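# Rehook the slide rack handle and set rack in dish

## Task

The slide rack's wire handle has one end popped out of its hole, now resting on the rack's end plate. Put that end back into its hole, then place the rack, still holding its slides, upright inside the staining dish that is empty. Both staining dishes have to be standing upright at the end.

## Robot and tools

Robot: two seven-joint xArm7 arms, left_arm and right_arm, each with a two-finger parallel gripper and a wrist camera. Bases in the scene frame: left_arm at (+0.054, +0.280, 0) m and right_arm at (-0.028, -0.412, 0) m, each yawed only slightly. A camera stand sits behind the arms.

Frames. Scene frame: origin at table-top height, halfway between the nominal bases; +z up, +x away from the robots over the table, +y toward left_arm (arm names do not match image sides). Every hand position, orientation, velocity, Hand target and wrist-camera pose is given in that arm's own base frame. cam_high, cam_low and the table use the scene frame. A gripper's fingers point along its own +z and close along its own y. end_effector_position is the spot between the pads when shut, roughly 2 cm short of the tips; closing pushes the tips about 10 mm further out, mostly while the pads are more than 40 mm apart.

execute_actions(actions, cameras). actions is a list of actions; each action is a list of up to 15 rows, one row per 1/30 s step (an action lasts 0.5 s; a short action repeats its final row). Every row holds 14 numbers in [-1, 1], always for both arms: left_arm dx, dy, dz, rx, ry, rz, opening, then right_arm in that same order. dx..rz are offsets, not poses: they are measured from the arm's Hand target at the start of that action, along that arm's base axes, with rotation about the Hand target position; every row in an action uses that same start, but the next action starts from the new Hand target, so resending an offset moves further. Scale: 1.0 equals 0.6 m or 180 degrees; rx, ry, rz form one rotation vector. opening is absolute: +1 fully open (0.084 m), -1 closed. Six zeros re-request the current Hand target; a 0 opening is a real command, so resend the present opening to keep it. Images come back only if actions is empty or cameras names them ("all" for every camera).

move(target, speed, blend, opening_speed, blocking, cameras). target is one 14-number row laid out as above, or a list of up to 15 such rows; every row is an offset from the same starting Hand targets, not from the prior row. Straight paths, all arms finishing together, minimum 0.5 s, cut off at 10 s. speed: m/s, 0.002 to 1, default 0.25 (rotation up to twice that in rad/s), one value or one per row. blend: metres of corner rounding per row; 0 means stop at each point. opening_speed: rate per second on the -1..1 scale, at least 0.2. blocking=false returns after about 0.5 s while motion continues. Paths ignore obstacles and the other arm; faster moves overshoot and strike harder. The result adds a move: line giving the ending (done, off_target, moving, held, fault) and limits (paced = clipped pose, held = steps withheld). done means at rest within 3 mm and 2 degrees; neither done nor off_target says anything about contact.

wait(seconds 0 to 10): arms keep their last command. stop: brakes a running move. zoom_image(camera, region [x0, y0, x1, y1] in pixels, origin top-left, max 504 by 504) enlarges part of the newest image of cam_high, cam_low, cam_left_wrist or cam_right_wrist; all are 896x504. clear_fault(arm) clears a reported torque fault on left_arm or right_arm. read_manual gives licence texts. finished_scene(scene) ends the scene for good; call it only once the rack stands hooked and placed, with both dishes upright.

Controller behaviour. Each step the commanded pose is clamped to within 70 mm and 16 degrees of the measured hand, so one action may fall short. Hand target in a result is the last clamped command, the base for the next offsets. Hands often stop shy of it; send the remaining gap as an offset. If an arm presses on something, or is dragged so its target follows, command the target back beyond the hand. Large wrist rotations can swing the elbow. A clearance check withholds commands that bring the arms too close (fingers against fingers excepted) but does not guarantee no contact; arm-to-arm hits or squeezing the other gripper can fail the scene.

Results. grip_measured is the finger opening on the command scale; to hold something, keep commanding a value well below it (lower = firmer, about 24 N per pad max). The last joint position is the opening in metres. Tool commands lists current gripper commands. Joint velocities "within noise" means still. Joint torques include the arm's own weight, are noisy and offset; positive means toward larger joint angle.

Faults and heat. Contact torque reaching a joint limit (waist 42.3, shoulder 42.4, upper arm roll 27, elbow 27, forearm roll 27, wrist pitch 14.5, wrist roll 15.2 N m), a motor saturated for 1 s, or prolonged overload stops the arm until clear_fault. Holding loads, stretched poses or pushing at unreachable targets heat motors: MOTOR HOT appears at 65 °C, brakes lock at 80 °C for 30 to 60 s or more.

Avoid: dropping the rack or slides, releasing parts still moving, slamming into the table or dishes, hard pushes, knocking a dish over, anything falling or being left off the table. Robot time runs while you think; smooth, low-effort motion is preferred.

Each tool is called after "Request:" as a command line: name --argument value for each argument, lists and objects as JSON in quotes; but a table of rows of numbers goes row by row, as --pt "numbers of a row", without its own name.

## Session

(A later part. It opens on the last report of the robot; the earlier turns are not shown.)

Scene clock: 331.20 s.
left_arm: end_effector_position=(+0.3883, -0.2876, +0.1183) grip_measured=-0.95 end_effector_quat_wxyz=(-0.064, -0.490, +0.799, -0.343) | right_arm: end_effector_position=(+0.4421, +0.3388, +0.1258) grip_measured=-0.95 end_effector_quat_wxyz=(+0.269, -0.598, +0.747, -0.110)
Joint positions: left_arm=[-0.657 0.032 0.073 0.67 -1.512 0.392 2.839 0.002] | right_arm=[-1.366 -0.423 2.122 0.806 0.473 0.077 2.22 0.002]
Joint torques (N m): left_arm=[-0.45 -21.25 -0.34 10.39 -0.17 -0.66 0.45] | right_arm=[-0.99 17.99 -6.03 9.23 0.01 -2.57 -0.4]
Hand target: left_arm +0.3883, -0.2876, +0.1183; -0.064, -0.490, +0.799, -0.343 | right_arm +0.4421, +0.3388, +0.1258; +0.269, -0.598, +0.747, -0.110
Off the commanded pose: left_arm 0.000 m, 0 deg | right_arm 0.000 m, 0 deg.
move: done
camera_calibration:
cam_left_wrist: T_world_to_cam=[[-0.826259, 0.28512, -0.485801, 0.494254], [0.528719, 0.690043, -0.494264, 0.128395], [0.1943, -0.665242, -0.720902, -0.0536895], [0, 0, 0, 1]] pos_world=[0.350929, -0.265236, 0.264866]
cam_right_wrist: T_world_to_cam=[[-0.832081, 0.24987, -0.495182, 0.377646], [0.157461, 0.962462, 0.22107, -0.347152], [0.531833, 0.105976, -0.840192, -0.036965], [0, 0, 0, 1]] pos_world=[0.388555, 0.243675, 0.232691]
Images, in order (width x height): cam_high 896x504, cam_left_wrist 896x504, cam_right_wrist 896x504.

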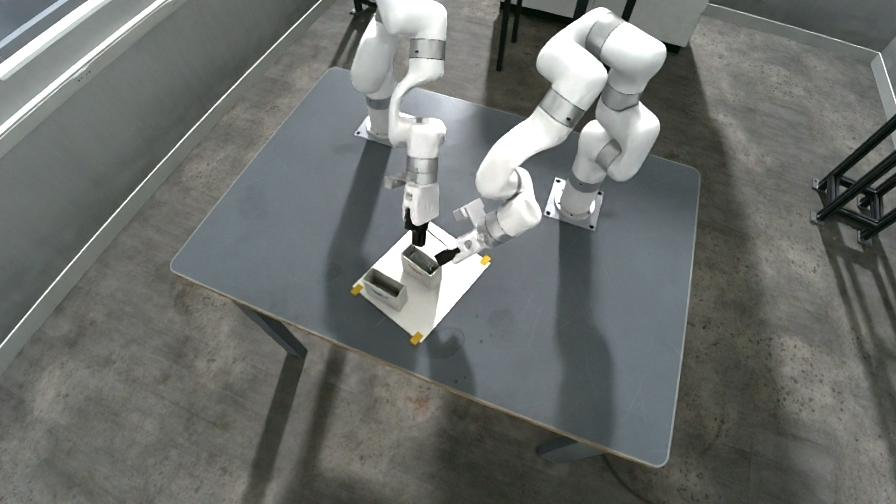

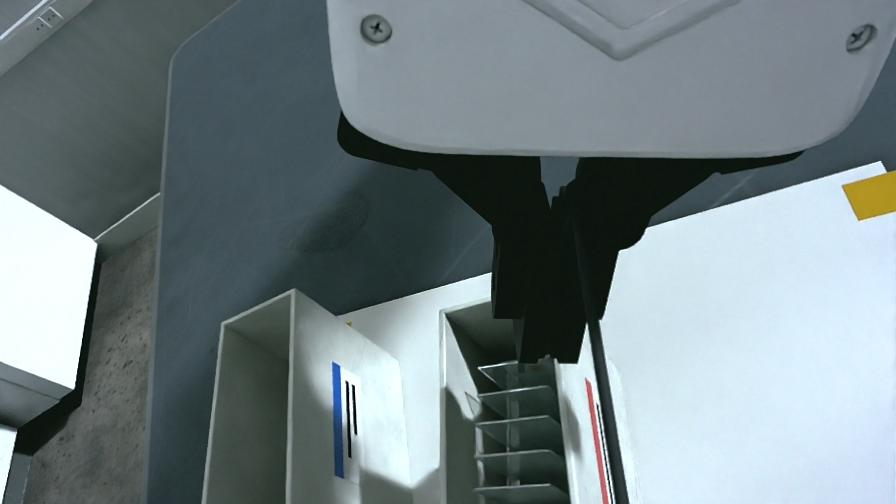

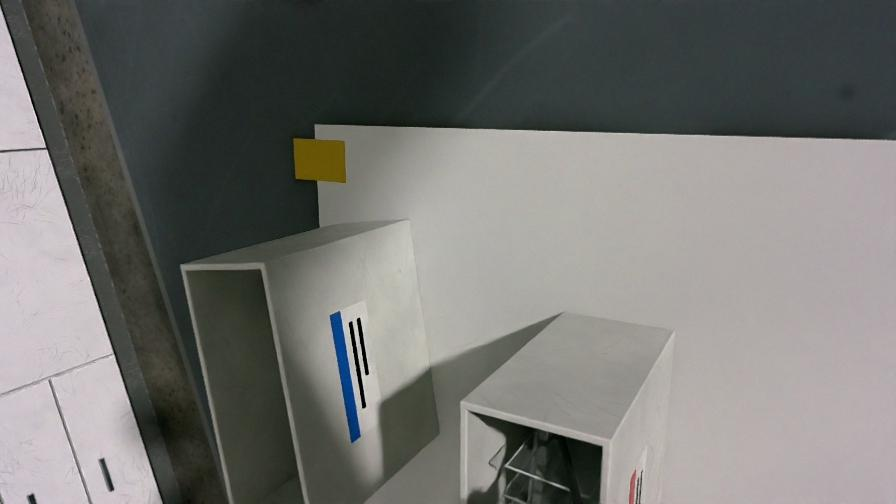

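Request:
move --target '[0,0,0,0,0,0,-1,-0.0011,-0.0035,0,-0.01853,0.0058,-0.01081,-1]' --speed 0.05 --cameras '["cam_left_wrist","cam_right_wrist"]'

Request:
zoom_image --camera "cam_left_wrist" --region '[440, 280, 640, 440]'

Scene clock: 360.73 s.
left_arm: end_effector_position=(+0.3882, -0.2877, +0.1183) grip_measured=-0.95 end_effector_quat_wxyz=(-0.064, -0.489, +0.799, -0.343) | right_arm: end_effector_position=(+0.4415, +0.3368, +0.1258) grip_measured=-0.95 end_effector_quat_wxyz=(+0.243, -0.594, +0.756, -0.131)
Joint positions: left_arm=[-0.657 0.032 0.073 0.67 -1.512 0.392 2.839 0.002] | right_arm=[-1.28 -0.493 2.025 0.843 0.449 0.183 2.282 0.002]
Joint torques (N m): left_arm=[4.13 -22.79 2.64 10.07 0.1 -2.91 0.14] | right_arm=[-2.01 13.72 -10.18 6.59 -0.2 -0.91 0.11]
Hand target: left_arm +0.3883, -0.2876, +0.1183; -0.064, -0.490, +0.799, -0.343 | right_arm +0.4415, +0.3367, +0.1258; +0.243, -0.594, +0.756, -0.131
Off the commanded pose: left_arm 0.000 m, 0 deg | right_arm 0.000 m, 0 deg.
move: done
camera_calibration:
cam_left_wrist: T_world_to_cam=[[-0.826236, 0.285199, -0.485794, 0.494294], [0.528795, 0.689944, -0.494321, 0.128426], [0.194191, -0.665311, -0.720868, -0.0537454], [0, 0, 0, 1]] pos_world=[0.350929, -0.265336, 0.264865]
cam_right_wrist: T_world_to_cam=[[-0.832653, 0.249413, -0.494451, 0.377913], [0.193763, 0.967615, 0.161794, -0.355349], [0.518791, 0.0389119, -0.854015, -0.00633922], [0, 0, 0, 1]] pos_world=[0.386813, 0.249831, 0.238939]
Images, in order (width x height): cam_left_wrist 896x504, cam_right_wrist 896x504.

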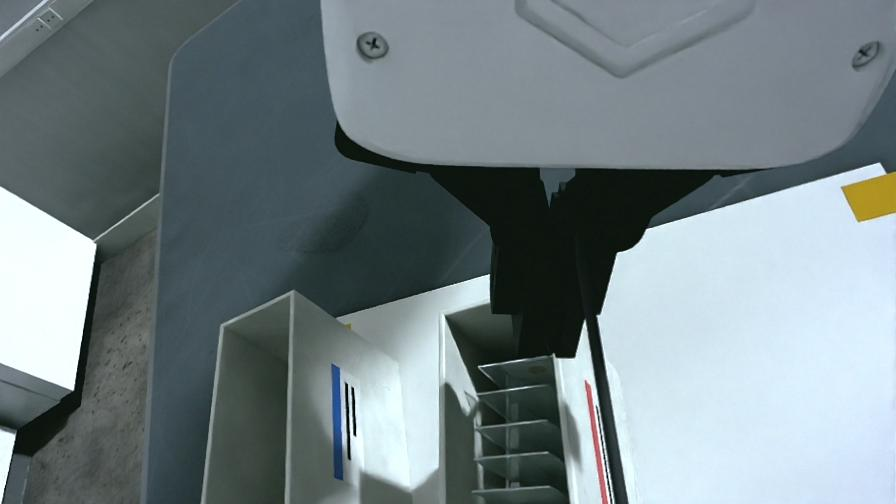

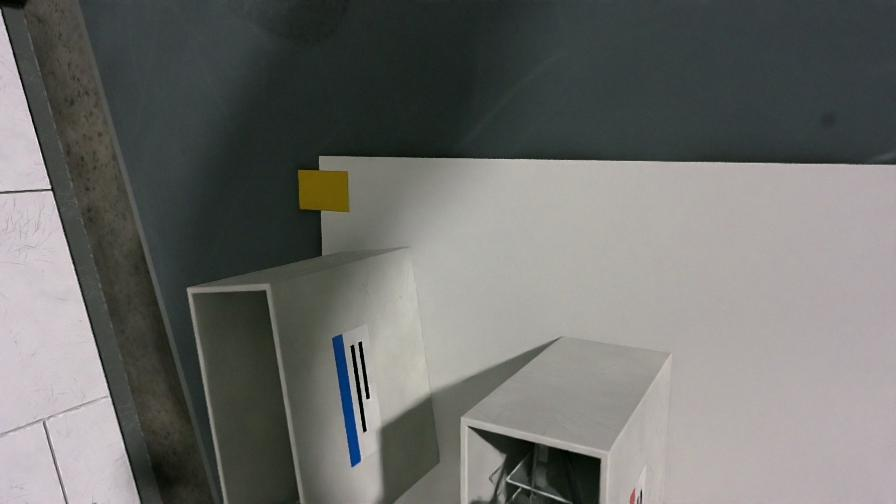

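Scaled by 2.520 from the camera's 896x504 image, which has a finer 1280x720 frame.

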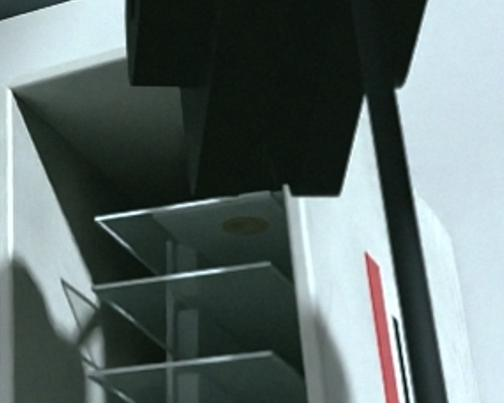

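Request:
move --target '[-0.0057,-0.0149,0.0009,0.03532,-0.01222,0.0208,-1,0.0034,-0.0185,-0.0157,0.03568,-0.01116,0.0208,-1]' --speed 0.05 --cameras '["cam_left_wrist","cam_right_wrist"]'

Request:
zoom_image --camera "cam_left_wrist" --region '[440, 280, 640, 440]'

Scene clock: 366.63 s.
left_arm: end_effector_position=(+0.3848, -0.2966, +0.1188) grip_measured=-0.95 end_effector_quat_wxyz=(-0.010, -0.511, +0.802, -0.310) | right_arm: end_effector_position=(+0.4435, +0.3257, +0.1164) grip_measured=-0.95 end_effector_quat_wxyz=(+0.293, -0.601, +0.738, -0.091)
Joint positions: left_arm=[-0.725 0.035 0.013 0.667 -1.429 0.19 2.662 0.002] | right_arm=[-1.603 -0.331 2.358 0.741 0.495 -0.074 2.121 0.002]
Joint torques (N m): left_arm=[5.08 -21.09 3.54 8.63 0.65 -4.73 -0.31] | right_arm=[-3.84 16.89 -7.07 4.58 0.17 -1.47 -0.42]
Hand target: left_arm +0.3848, -0.2966, +0.1188; -0.010, -0.511, +0.802, -0.310 | right_arm +0.4435, +0.3256, +0.1164; +0.293, -0.601, +0.738, -0.091
Off the commanded pose: left_arm 0.000 m, 0 deg | right_arm 0.000 m, 0 deg.
move: done
camera_calibration:
cam_left_wrist: T_world_to_cam=[[-0.82621, 0.28499, -0.48596, 0.494225], [0.497918, 0.772933, -0.393258, 0.161072], [0.26354, -0.566882, -0.780507, -0.0489723], [0, 0, 0, 1]] pos_world=[0.341039, -0.293109, 0.265293]
cam_right_wrist: T_world_to_cam=[[-0.831566, 0.250518, -0.49572, 0.377036], [0.123283, 0.953492, 0.275052, -0.320873], [0.541571, 0.16761, -0.823776, -0.070543], [0, 0, 0, 1]] pos_world=[0.391292, 0.22332, 0.21705]
Images, in order (width x height): cam_left_wrist 896x504, cam_right_wrist 896x504.

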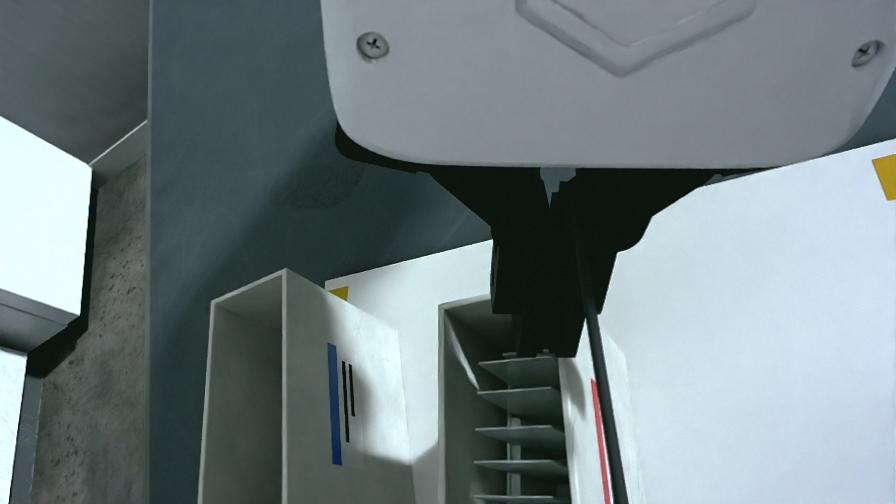

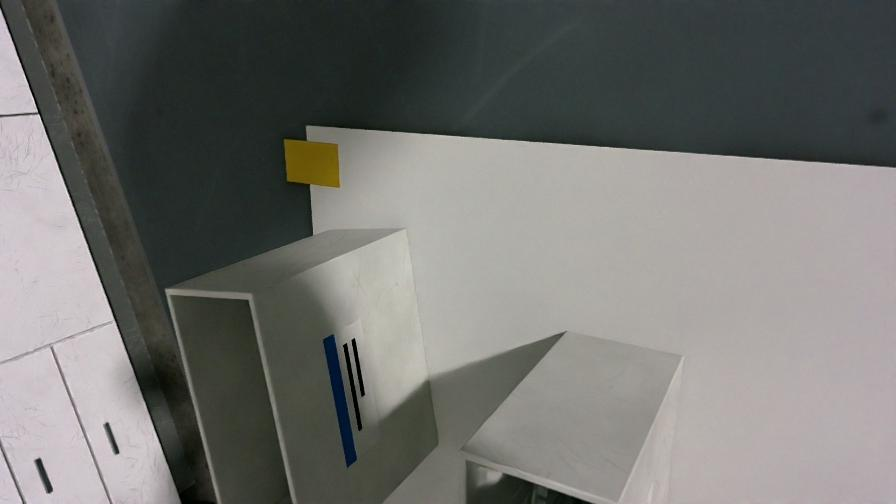

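Scaled by 2.520 from the camera's 896x504 image, which has a finer 1280x720 frame.

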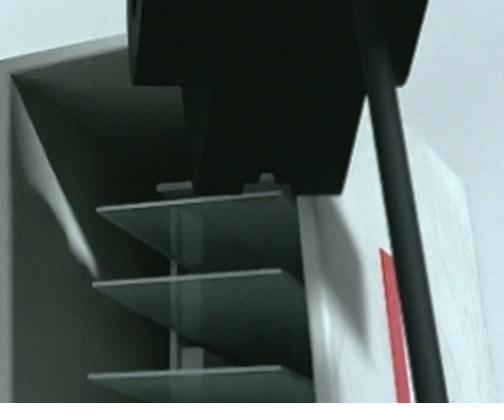

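Request:
wait --seconds 0.1 --cameras '["cam_high","cam_low"]'

Request:
zoom_image --camera "cam_low" --region '[380, 150, 480, 250]'

Request:
zoom_image --camera "cam_high" --region '[390, 210, 480, 300]'

Scene clock: 376.60 s.
left_arm: end_effector_position=(+0.3848, -0.2966, +0.1188) grip_measured=-0.95 end_effector_quat_wxyz=(-0.010, -0.511, +0.802, -0.310) | right_arm: end_effector_position=(+0.4435, +0.3256, +0.1164) grip_measured=-0.95 end_effector_quat_wxyz=(+0.293, -0.601, +0.738, -0.091)
Joint positions: left_arm=[-0.725 0.035 0.013 0.667 -1.429 0.19 2.662 0.002] | right_arm=[-1.603 -0.331 2.358 0.741 0.495 -0.074 2.121 0.002]
Joint torques (N m): left_arm=[6.21 -21.9 4.14 8.67 0.45 -4.82 -0.31] | right_arm=[-3.96 16.7 -7.71 4.35 0.25 -1.14 -0.37]
Hand target: left_arm +0.3848, -0.2966, +0.1188; -0.010, -0.511, +0.802, -0.310 | right_arm +0.4435, +0.3256, +0.1164; +0.293, -0.601, +0.738, -0.091
Tool commands: left_gripper/opening=-1.0 right_gripper/opening=-1.0
Off the commanded pose: left_arm 0.000 m, 0 deg | right_arm 0.000 m, 0 deg.
wait: 0.10 s; at rest from the start
Images, in order (width x height): cam_high 896x504, cam_low 896x504.

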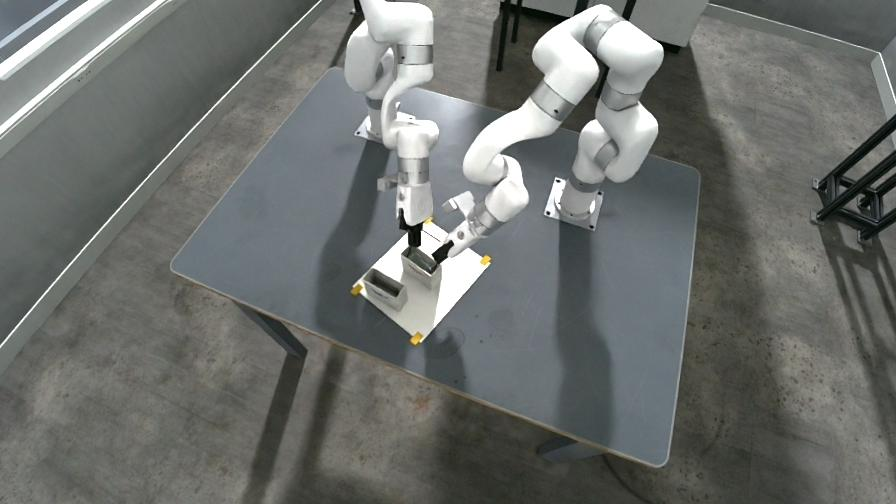

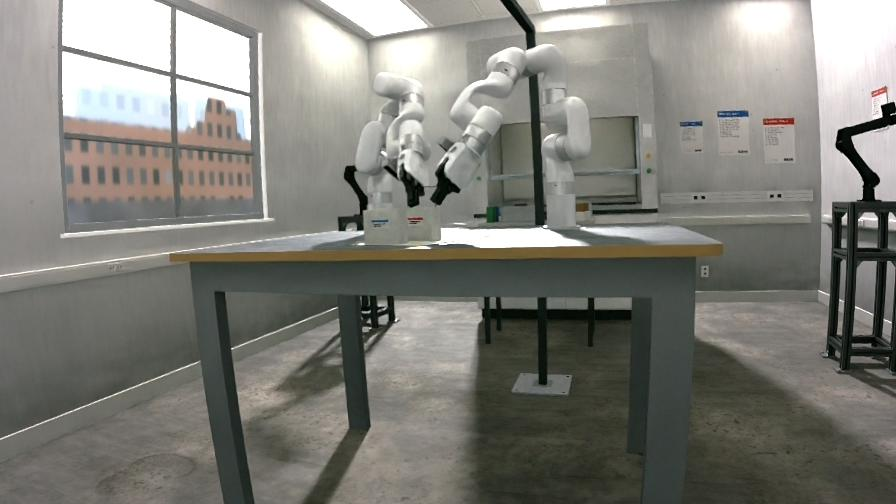

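Scaled by 5.040 from the camera's 896x504 image, which has a finer 1280x720 frame.

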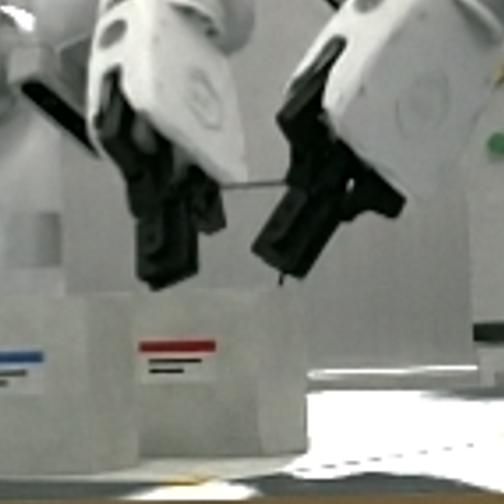

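Scaled by 5.600 from the camera's 896x504 image, which has a finer 1280x720 frame.

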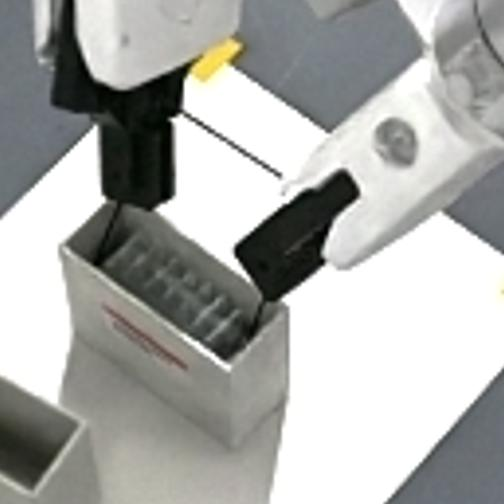

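Request:
move --target '[0,0,0,0,0,0,-1,0.0011,0.0037,0,0.01853,-0.0058,0.01081,-1]' --speed 0.03 --cameras '["cam_high","cam_low","cam_left_wrist"]'

Request:
zoom_image --camera "cam_high" --region '[390, 210, 480, 300]'

Request:
zoom_image --camera "cam_left_wrist" --region '[440, 280, 640, 440]'

Scene clock: 384.23 s.
left_arm: end_effector_position=(+0.3849, -0.2965, +0.1188) grip_measured=-0.95 end_effector_quat_wxyz=(-0.010, -0.511, +0.802, -0.310) | right_arm: end_effector_position=(+0.4442, +0.3279, +0.1164) grip_measured=-0.95 end_effector_quat_wxyz=(+0.318, -0.604, +0.727, -0.070)
Joint positions: left_arm=[-0.725 0.035 0.013 0.667 -1.429 0.19 2.661 0.002] | right_arm=[-1.923 -0.271 2.673 0.71 0.443 -0.184 2.097 0.002]
Joint torques (N m): left_arm=[-4.71 -23.08 -3.76 11.18 0.67 1.85 -0.3] | right_arm=[0.54 15.72 1.34 8.9 -1.33 -1.25 0.23]
Hand target: left_arm +0.3848, -0.2966, +0.1188; -0.010, -0.511, +0.802, -0.310 | right_arm +0.4442, +0.3279, +0.1164; +0.318, -0.604, +0.727, -0.070
Off the commanded pose: left_arm 0.000 m, 0 deg | right_arm 0.000 m, 0 deg.
move: done
camera_calibration:
cam_left_wrist: T_world_to_cam=[[-0.826249, 0.284957, -0.485913, 0.494216], [0.497846, 0.772995, -0.393228, 0.161107], [0.263555, -0.566814, -0.780551, -0.0489455], [0, 0, 0, 1]] pos_world=[0.341039, -0.293108, 0.265293]
Images, in order (width x height): cam_high 896x504, cam_low 896x504, cam_left_wrist 896x504.

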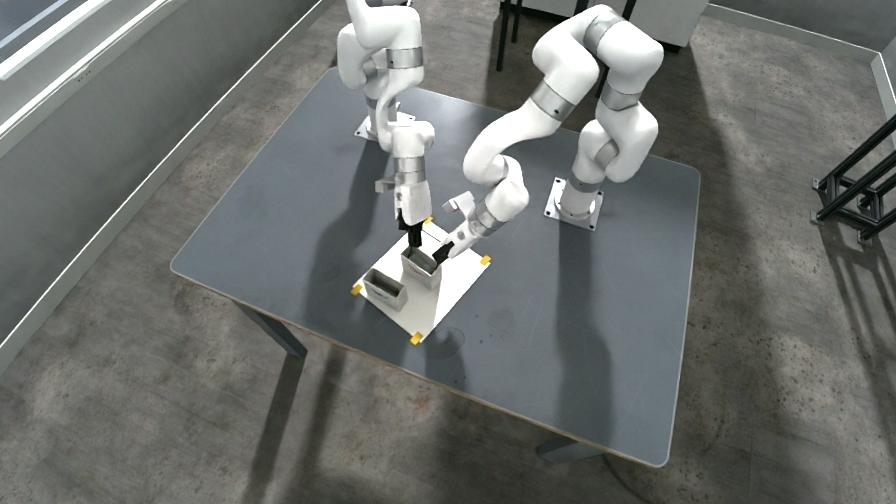

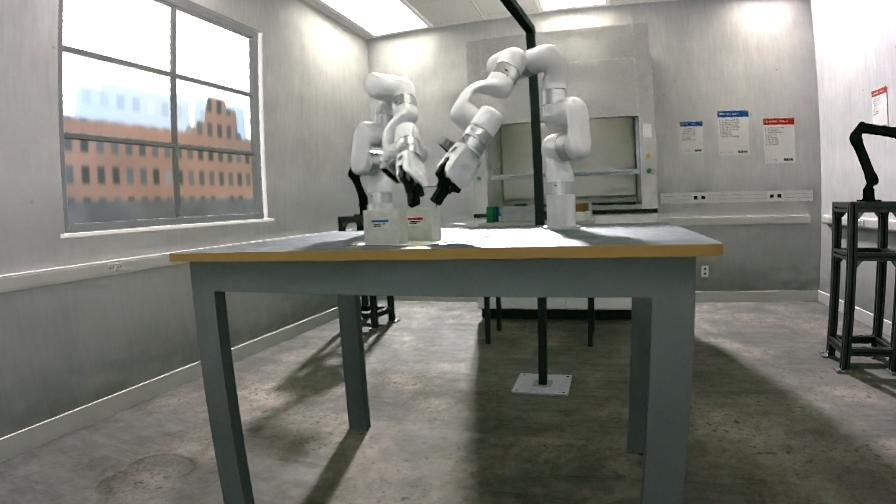

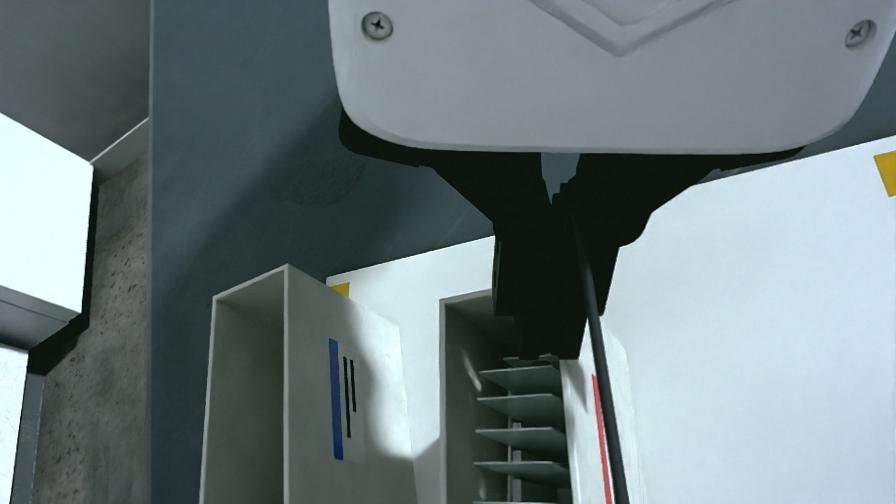

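Scaled by 5.600 from the camera's 896x504 image, which has a finer 1280x720 frame.

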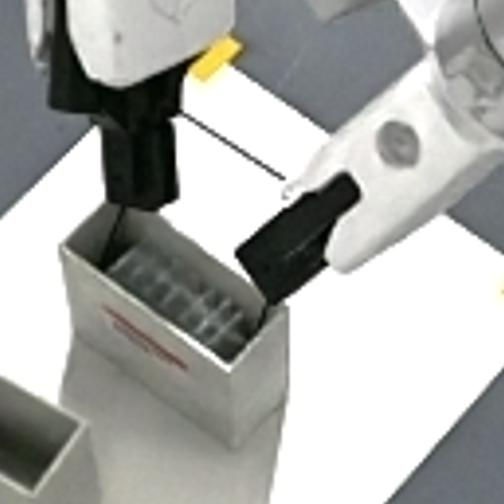

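Scaled by 2.520 from the camera's 896x504 image, which has a finer 1280x720 frame.

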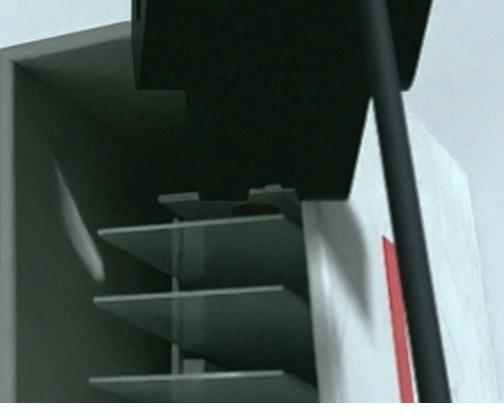

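Request:
zoom_image --camera "cam_left_wrist" --region '[430, 330, 610, 504]'

Scaled by 2.800 from the camera's 896x504 image, which has a finer 1280x720 frame.

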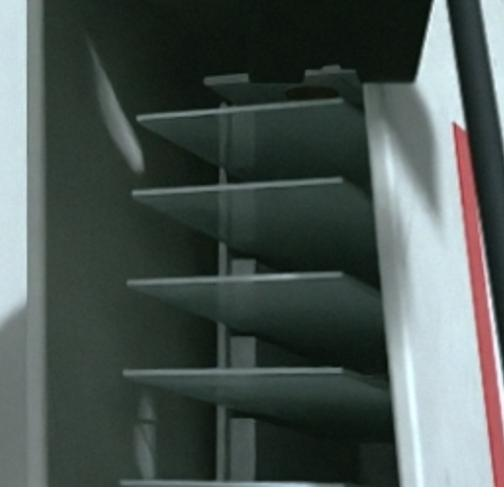

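Request:
move --pt "0 0 0 0 0 0 -1 0 0 0 0 0 0 -0.3" --pt "0 0 0 0 0 0 -1 -0.0548 -0.0283 0.0787 0 0 0 -0.3" --speed 0.15 --opening_speed 1.0 --cameras '["cam_high","cam_left_wrist","cam_right_wrist"]'

Request:
zoom_image --camera "cam_left_wrist" --region '[430, 230, 630, 430]'

Scene clock: 426.63 s.
left_arm: end_effector_position=(+0.3848, -0.2966, +0.1188) grip_measured=-0.95 end_effector_quat_wxyz=(-0.010, -0.511, +0.802, -0.310) | right_arm: end_effector_position=(+0.4114, +0.3110, +0.1631) grip_measured=-0.32 end_effector_quat_wxyz=(+0.349, -0.602, +0.715, -0.056)
Joint positions: left_arm=[-0.725 0.035 0.014 0.667 -1.429 0.19 2.661 0.002] | right_arm=[-1.411 -0.077 2.271 0.63 0.983 -0.197 1.591 0.03]
Joint torques (N m): left_arm=[1.5 -23.22 0.34 10.24 0.19 -1.96 0.2] | right_arm=[0.13 10.93 -1.5 10.07 -0.44 -1.92 -0.36]
Hand target: left_arm +0.3848, -0.2966, +0.1188; -0.010, -0.511, +0.802, -0.310 | right_arm +0.4113, +0.3109, +0.1636; +0.318, -0.604, +0.727, -0.070
Off the commanded pose: left_arm 0.000 m, 0 deg | right_arm 0.001 m, 4 deg.
move: off_target (right_arm)
camera_calibration:
cam_left_wrist: T_world_to_cam=[[-0.826232, 0.284984, -0.485927, 0.494222], [0.497875, 0.772985, -0.393211, 0.16109], [0.263555, -0.566814, -0.780551, -0.0489455], [0, 0, 0, 1]] pos_world=[0.341039, -0.293108, 0.265293]
cam_right_wrist: T_world_to_cam=[[-0.819623, 0.259112, -0.510958, 0.372132], [0.0491246, 0.920378, 0.387932, -0.293389], [0.570793, 0.292857, -0.767092, -0.0724746], [0, 0, 0, 1]] pos_world=[0.360789, 0.19483, 0.248364]
Images, in order (width x height): cam_high 896x504, cam_left_wrist 896x504, cam_right_wrist 896x504.

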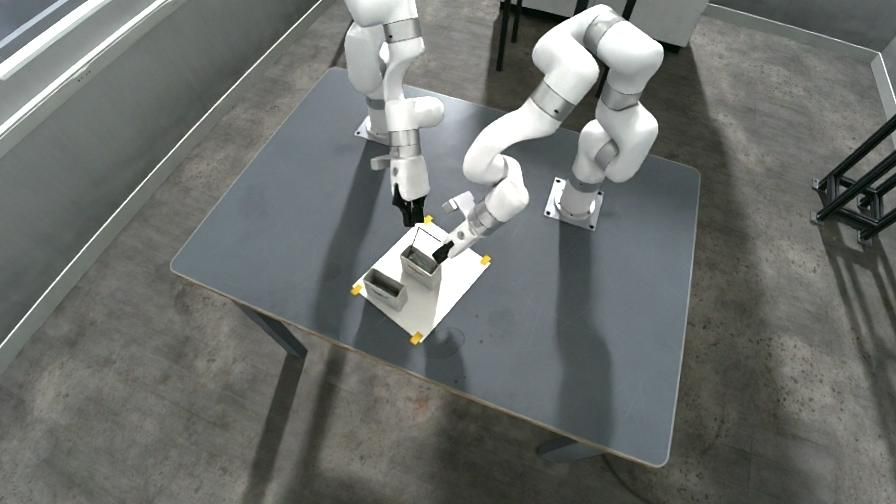

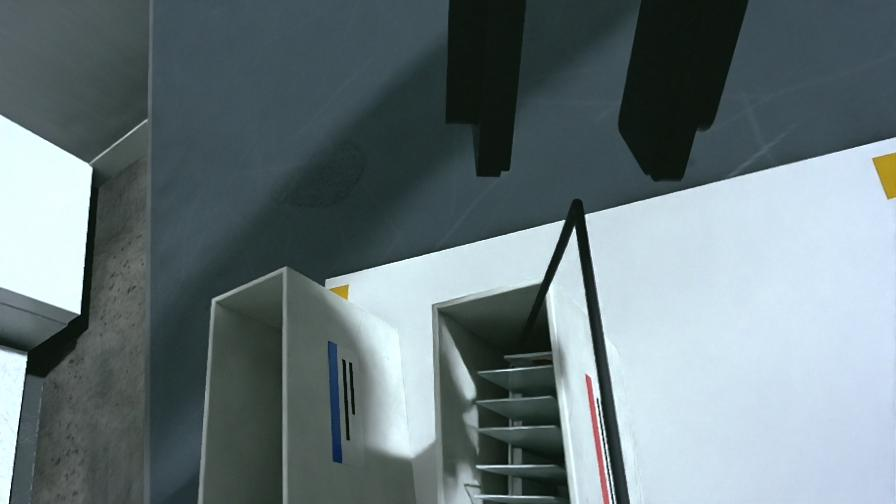

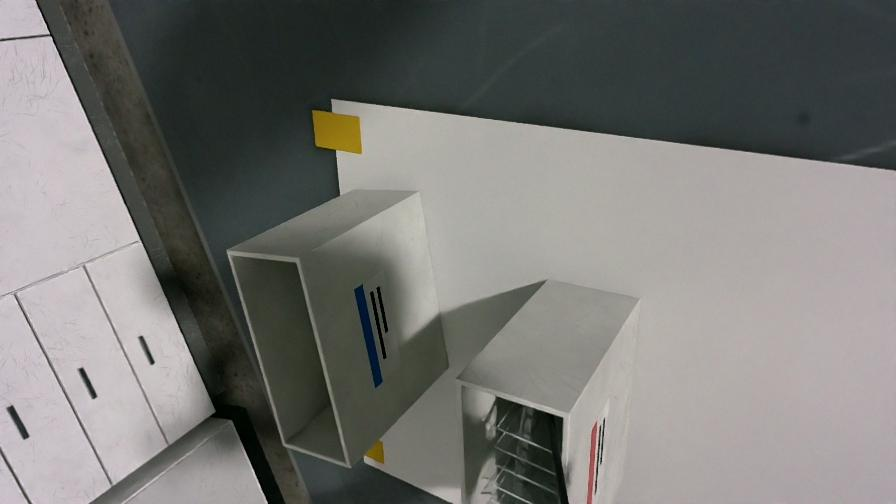

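Scaled by 2.520 from the camera's 896x504 image, which has a finer 1280x720 frame.

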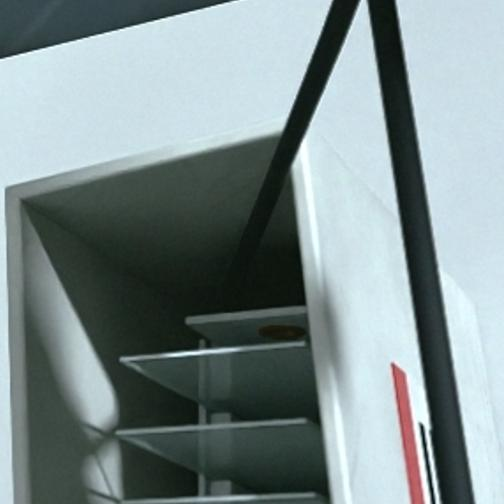

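Request:
move --target '[0,0,0,0.0158,-0.0055,-0.0301,-1,0,0,0,0,0,0,-0.3]' --speed 0.05 --cameras '["cam_left_wrist"]'

Request:
zoom_image --camera "cam_left_wrist" --region '[430, 190, 650, 410]'

Scene clock: 468.10 s.
left_arm: end_effector_position=(+0.3848, -0.2966, +0.1188) grip_measured=-0.95 end_effector_quat_wxyz=(-0.005, -0.470, +0.832, -0.293) | right_arm: end_effector_position=(+0.4114, +0.3110, +0.1631) grip_measured=-0.32 end_effector_quat_wxyz=(+0.349, -0.602, +0.715, -0.056)
Joint positions: left_arm=[-0.72 0.032 0.025 0.662 -1.26 0.22 2.61 0.002] | right_arm=[-1.411 -0.077 2.271 0.63 0.983 -0.197 1.591 0.03]
Joint torques (N m): left_arm=[1.47 -23.96 0.42 9.97 0.87 -1.2 -0.36] | right_arm=[0.14 11.06 -1.27 10.13 -0.78 -1.95 -0.1]
Hand target: left_arm +0.3848, -0.2966, +0.1188; -0.005, -0.470, +0.832, -0.293 | right_arm +0.4114, +0.3110, +0.1631; +0.349, -0.602, +0.715, -0.056 (not the last commanded pose)
Off the commanded pose: left_arm 0.000 m, 0 deg | right_arm 0.001 m, 4 deg.
move: off_target (right_arm)
camera_calibration:
cam_left_wrist: T_world_to_cam=[[-0.786145, 0.385382, -0.483174, 0.508197], [0.575901, 0.740513, -0.346379, 0.115897], [0.224308, -0.550564, -0.804093, -0.0262384], [0, 0, 0, 1]] pos_world=[0.338656, -0.296119, 0.264593]
Images, in order (width x height): cam_left_wrist 896x504.

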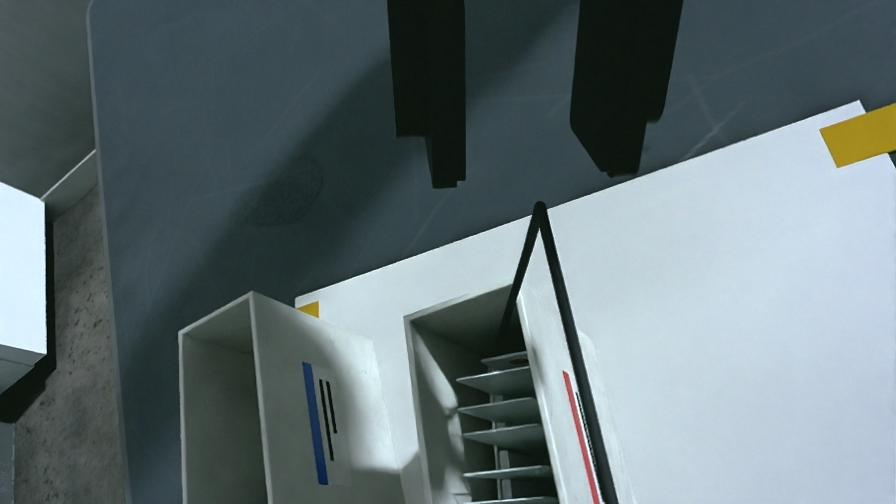

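Scaled by 2.291 from the camera's 896x504 image, which has a finer 1280x720 frame.

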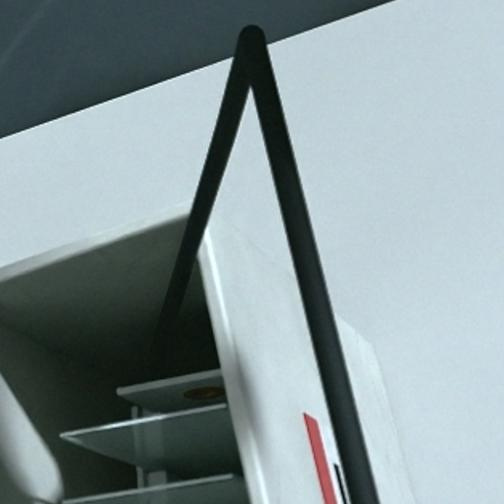

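Request:
move --pt "0 0 0 0 0 0 -1 0.0547 0.0282 -0.0778 0 0 0 -0.3" --pt "0 0 0 0 0 0 -1 0.0547 0.0282 -0.0778 0 0 0 -1" --speed 0.1 --opening_speed 0.6 --cameras '["cam_left_wrist","cam_right_wrist","cam_high"]'

Scene clock: 496.93 s.
left_arm: end_effector_position=(+0.3848, -0.2965, +0.1188) grip_measured=-0.95 end_effector_quat_wxyz=(-0.005, -0.470, +0.832, -0.293) | right_arm: end_effector_position=(+0.4442, +0.3279, +0.1164) grip_measured=-0.95 end_effector_quat_wxyz=(+0.349, -0.602, +0.715, -0.056)
Joint positions: left_arm=[-0.72 0.032 0.025 0.662 -1.26 0.22 2.61 0.002] | right_arm=[-2.507 -0.265 3.305 0.702 0.638 -0.335 1.833 0.002]
Joint torques (N m): left_arm=[1.19 -22.39 0.28 10.3 0.65 -1.22 -0.23] | right_arm=[-0.86 25.14 -0.25 9.01 -0.85 -2.66 -0.09]
Hand target: left_arm +0.3848, -0.2966, +0.1188; -0.005, -0.470, +0.832, -0.293 | right_arm +0.4442, +0.3279, +0.1164; +0.349, -0.602, +0.715, -0.056
Off the commanded pose: left_arm 0.000 m, 0 deg | right_arm 0.000 m, 0 deg.
move: done
camera_calibration:
cam_left_wrist: T_world_to_cam=[[-0.786145, 0.385382, -0.483174, 0.508197], [0.575901, 0.740513, -0.346379, 0.115897], [0.224308, -0.550564, -0.804093, -0.0262384], [0, 0, 0, 1]] pos_world=[0.338656, -0.296119, 0.264593]
cam_right_wrist: T_world_to_cam=[[-0.819623, 0.259112, -0.510958, 0.370775], [0.0491246, 0.920378, 0.387932, -0.292438], [0.570793, 0.292857, -0.767092, -0.131969], [0, 0, 0, 1]] pos_world=[0.393589, 0.21173, 0.201664]
Images, in order (width x height): cam_high 896x504, cam_left_wrist 896x504, cam_right_wrist 896x504.

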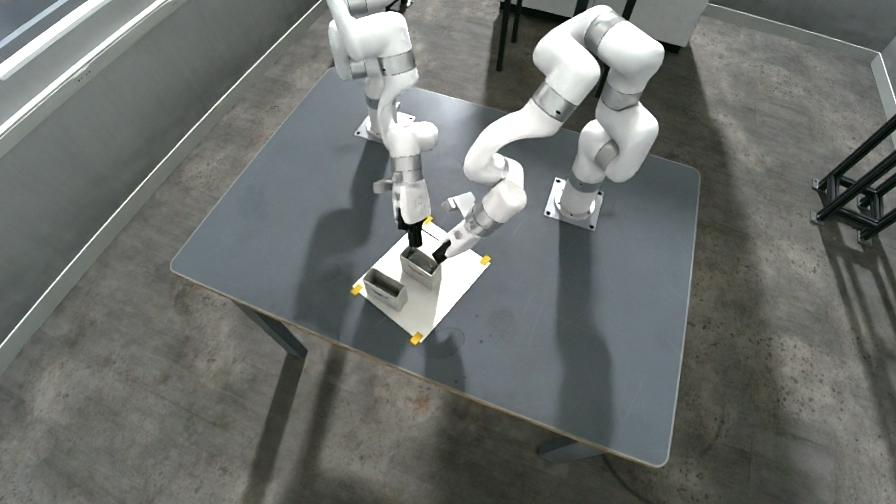

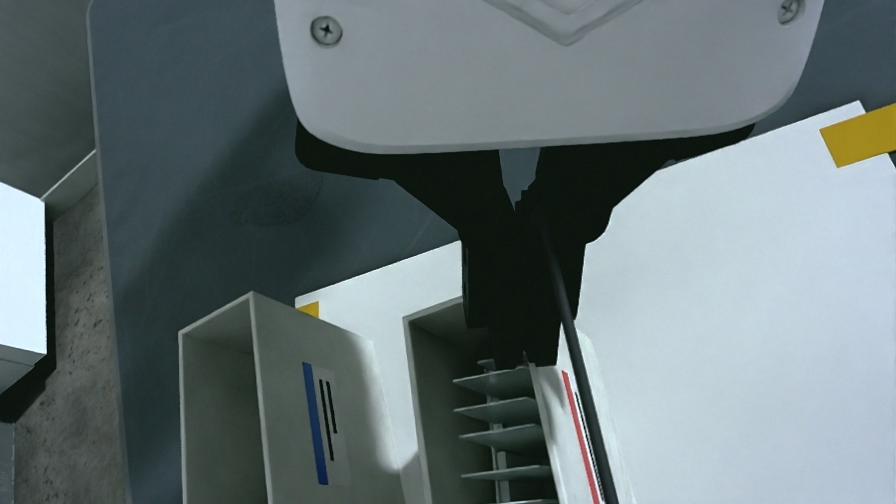

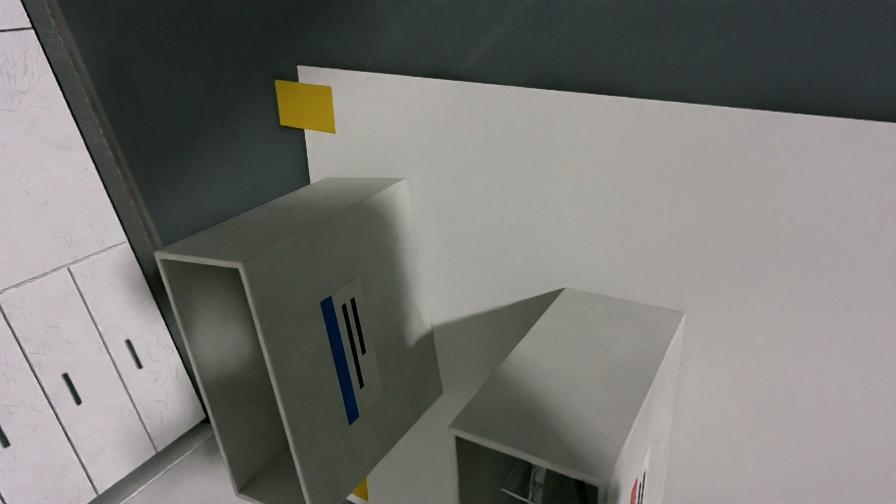

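Request:
move --pt "0 0 0 0 0 0 -1 -0.0005 -0.0015 0 -0.00695 0.00217 -0.00405 -1" --pt "0.0021 0.0061 0 -0.01376 0.00476 -0.00811 -1 -0.0130 0.0090 0 -0.0069 0.0022 -0.0384 -1" --speed 0.06 --cameras '["cam_left_wrist"]'

Request:
zoom_image --camera "cam_left_wrist" --region '[430, 190, 650, 410]'

Scene clock: 537.97 s.
left_arm: end_effector_position=(+0.3861, -0.2929, +0.1188) grip_measured=-0.95 end_effector_quat_wxyz=(-0.025, -0.462, +0.832, -0.307) | right_arm: end_effector_position=(+0.4364, +0.3333, +0.1164) grip_measured=-0.95 end_effector_quat_wxyz=(+0.338, -0.562, +0.750, -0.082)
Joint positions: left_arm=[-0.694 0.03 0.044 0.669 -1.331 0.292 2.715 0.002] | right_arm=[-2.029 -0.312 2.939 0.816 1.171 -0.301 1.551 0.002]
Joint torques (N m): left_arm=[4.28 -21.85 2.39 9.86 -0.21 -2.43 0.37] | right_arm=[-0.87 22.44 -3.28 7.14 -0.09 -2.14 -0.54]
Hand target: left_arm +0.3861, -0.2929, +0.1188; -0.025, -0.462, +0.832, -0.307 | right_arm +0.4364, +0.3333, +0.1164; +0.336, -0.562, +0.751, -0.082
Off the commanded pose: left_arm 0.000 m, 0 deg | right_arm 0.000 m, 0 deg.
move: done
camera_calibration:
cam_left_wrist: T_world_to_cam=[[-0.783576, 0.384367, -0.488129, 0.507149], [0.588928, 0.709786, -0.38648, 0.103139], [0.197918, -0.59031, -0.782536, -0.0285032], [0, 0, 0, 1]] pos_world=[0.34229, -0.284964, 0.265111]
Images, in order (width x height): cam_left_wrist 896x504.

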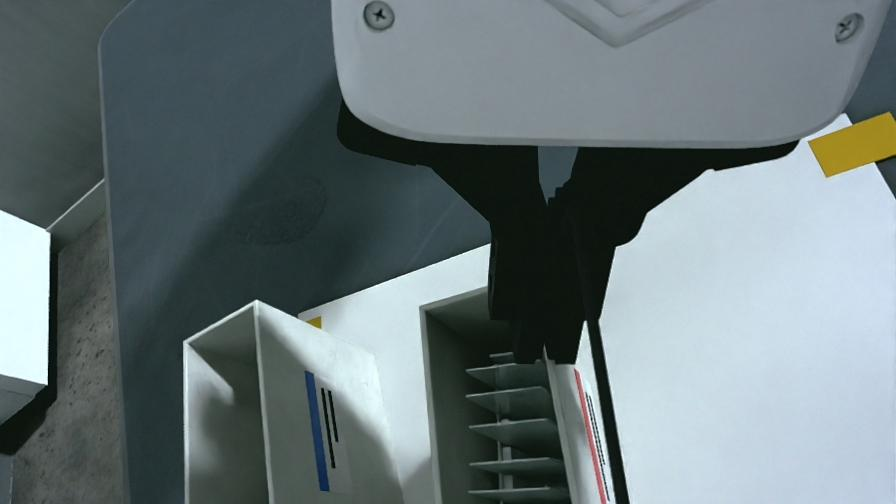

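Scaled by 2.291 from the camera's 896x504 image, which has a finer 1280x720 frame.

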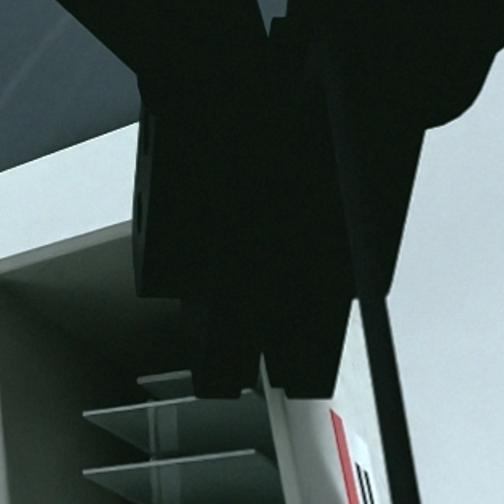

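Request:
move --target '[0,0,0,0,0,0,-1,0.0006,0.0019,0,0.00927,-0.0029,0.0054,-1]' --speed 0.04

Request:
move --target '[-0.0013,-0.0037,0,0.00841,-0.00291,0.00495,-1,0.0010,-0.0041,-0.0039,0.00849,-0.00266,0.00495,-1]' --speed 0.04

Request:
move --target '[-0.0013,-0.0037,0,0.00841,-0.00291,0.00495,-1,0.0010,-0.0041,-0.0039,0.00849,-0.00266,0.00495,-1]' --speed 0.04 --cameras '["cam_left_wrist"]'

Scene clock: 546.63 s.
left_arm: end_effector_position=(+0.3861, -0.2929, +0.1188) grip_measured=-0.95 end_effector_quat_wxyz=(-0.025, -0.462, +0.832, -0.307) | right_arm: end_effector_position=(+0.4368, +0.3345, +0.1165) grip_measured=-0.95 end_effector_quat_wxyz=(+0.348, -0.563, +0.746, -0.072)
Joint positions: left_arm=[-0.694 0.03 0.044 0.669 -1.331 0.292 2.716 0.002] | right_arm=[-2.196 -0.293 3.088 0.763 0.964 -0.344 1.713 0.002]
Joint torques (N m): left_arm=[0.09 -20.87 -0.53 10.57 -0.13 -0.59 0.4] | right_arm=[-0.7 25.92 0.26 8.04 -1.19 -2.4 -0.03]
Hand target: left_arm +0.3861, -0.2929, +0.1188; -0.025, -0.462, +0.832, -0.307 | right_arm +0.4368, +0.3344, +0.1164; +0.349, -0.563, +0.746, -0.071
Off the commanded pose: left_arm 0.000 m, 0 deg | right_arm 0.000 m, 0 deg.
move: done

Scene clock: 547.67 s.
left_arm: end_effector_position=(+0.3853, -0.2951, +0.1188) grip_measured=-0.95 end_effector_quat_wxyz=(-0.013, -0.467, +0.832, -0.299) | right_arm: end_effector_position=(+0.4374, +0.3320, +0.1142) grip_measured=-0.95 end_effector_quat_wxyz=(+0.360, -0.564, +0.741, -0.061)
Joint positions: left_arm=[-0.71 0.031 0.032 0.665 -1.292 0.247 2.655 0.002] | right_arm=[-2.367 -0.287 3.221 0.707 0.748 -0.394 1.875 0.002]
Joint torques (N m): left_arm=[-2.52 -21.45 -1.91 10.52 0.73 -0.67 -0.57] | right_arm=[0.01 15.91 1.9 4.45 -0.89 0.02 -0.01]
Hand target: left_arm +0.3853, -0.2951, +0.1188; -0.013, -0.467, +0.832, -0.299 | right_arm +0.4374, +0.3320, +0.1141; +0.360, -0.564, +0.741, -0.061
Off the commanded pose: left_arm 0.000 m, 0 deg | right_arm 0.000 m, 0 deg.
move: done

Scene clock: 548.63 s.
left_arm: end_effector_position=(+0.3845, -0.2973, +0.1188) grip_measured=-0.95 end_effector_quat_wxyz=(+0.000, -0.472, +0.832, -0.290) | right_arm: end_effector_position=(+0.4381, +0.3295, +0.1120) grip_measured=-0.95 end_effector_quat_wxyz=(+0.371, -0.564, +0.736, -0.051)
Joint positions: left_arm=[-0.725 0.033 0.021 0.66 -1.239 0.204 2.582 0.002] | right_arm=[-2.497 -0.292 3.312 0.666 0.578 -0.44 1.995 0.002]
Joint torques (N m): left_arm=[-6.57 -20.99 -4.85 11 0.77 1.33 -0.66] | right_arm=[0.52 -4.08 2.84 -3.84 -0.35 5.83 -0.01]
Hand target: left_arm +0.3845, -0.2973, +0.1188; +0.000, -0.472, +0.832, -0.290 | right_arm +0.4380, +0.3295, +0.1118; +0.371, -0.565, +0.736, -0.051
Off the commanded pose: left_arm 0.000 m, 0 deg | right_arm 0.000 m, 0 deg.
move: done
camera_calibration:
cam_left_wrist: T_world_to_cam=[[-0.786707, 0.385563, -0.482114, 0.508476], [0.57284, 0.747041, -0.337318, 0.118674], [0.230102, -0.541544, -0.808568, -0.025678], [0, 0, 0, 1]] pos_world=[0.337949, -0.29861, 0.264412]
Images, in order (width x height): cam_left_wrist 896x504.

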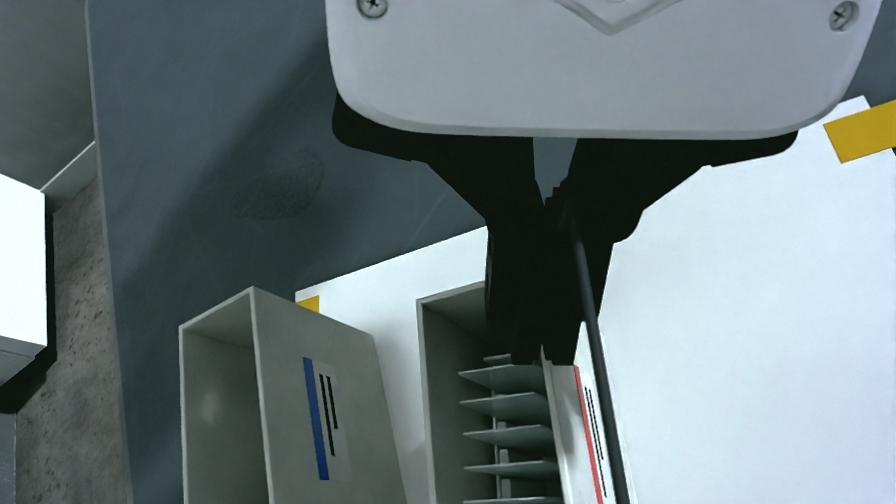

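Request:
move --target '[0.0013,0.0037,0,-0.00841,0.00291,-0.00495,-1,-0.0010,0.0041,0.0049,-0.00849,0.00266,-0.00495,-1]' --speed 0.04

Scene clock: 558.57 s.
left_arm: end_effector_position=(+0.3853, -0.2951, +0.1188) grip_measured=-0.95 end_effector_quat_wxyz=(-0.013, -0.467, +0.832, -0.299) | right_arm: end_effector_position=(+0.4374, +0.3320, +0.1146) grip_measured=-0.95 end_effector_quat_wxyz=(+0.360, -0.564, +0.741, -0.061)
Joint positions: left_arm=[-0.71 0.031 0.032 0.665 -1.292 0.247 2.655 0.002] | right_arm=[-2.369 -0.285 3.222 0.706 0.747 -0.393 1.875 0.002]
Joint torques (N m): left_arm=[1.29 -21.6 0.18 10.55 -0.18 -1.05 0.34] | right_arm=[0.33 27.66 -0.29 9.66 -0.69 -2.83 -0.65]
Hand target: left_arm +0.3853, -0.2951, +0.1188; -0.013, -0.467, +0.832, -0.299 | right_arm +0.4374, +0.3320, +0.1147; +0.360, -0.564, +0.741, -0.061
Off the commanded pose: left_arm 0.000 m, 0 deg | right_arm 0.000 m, 0 deg.
move: done


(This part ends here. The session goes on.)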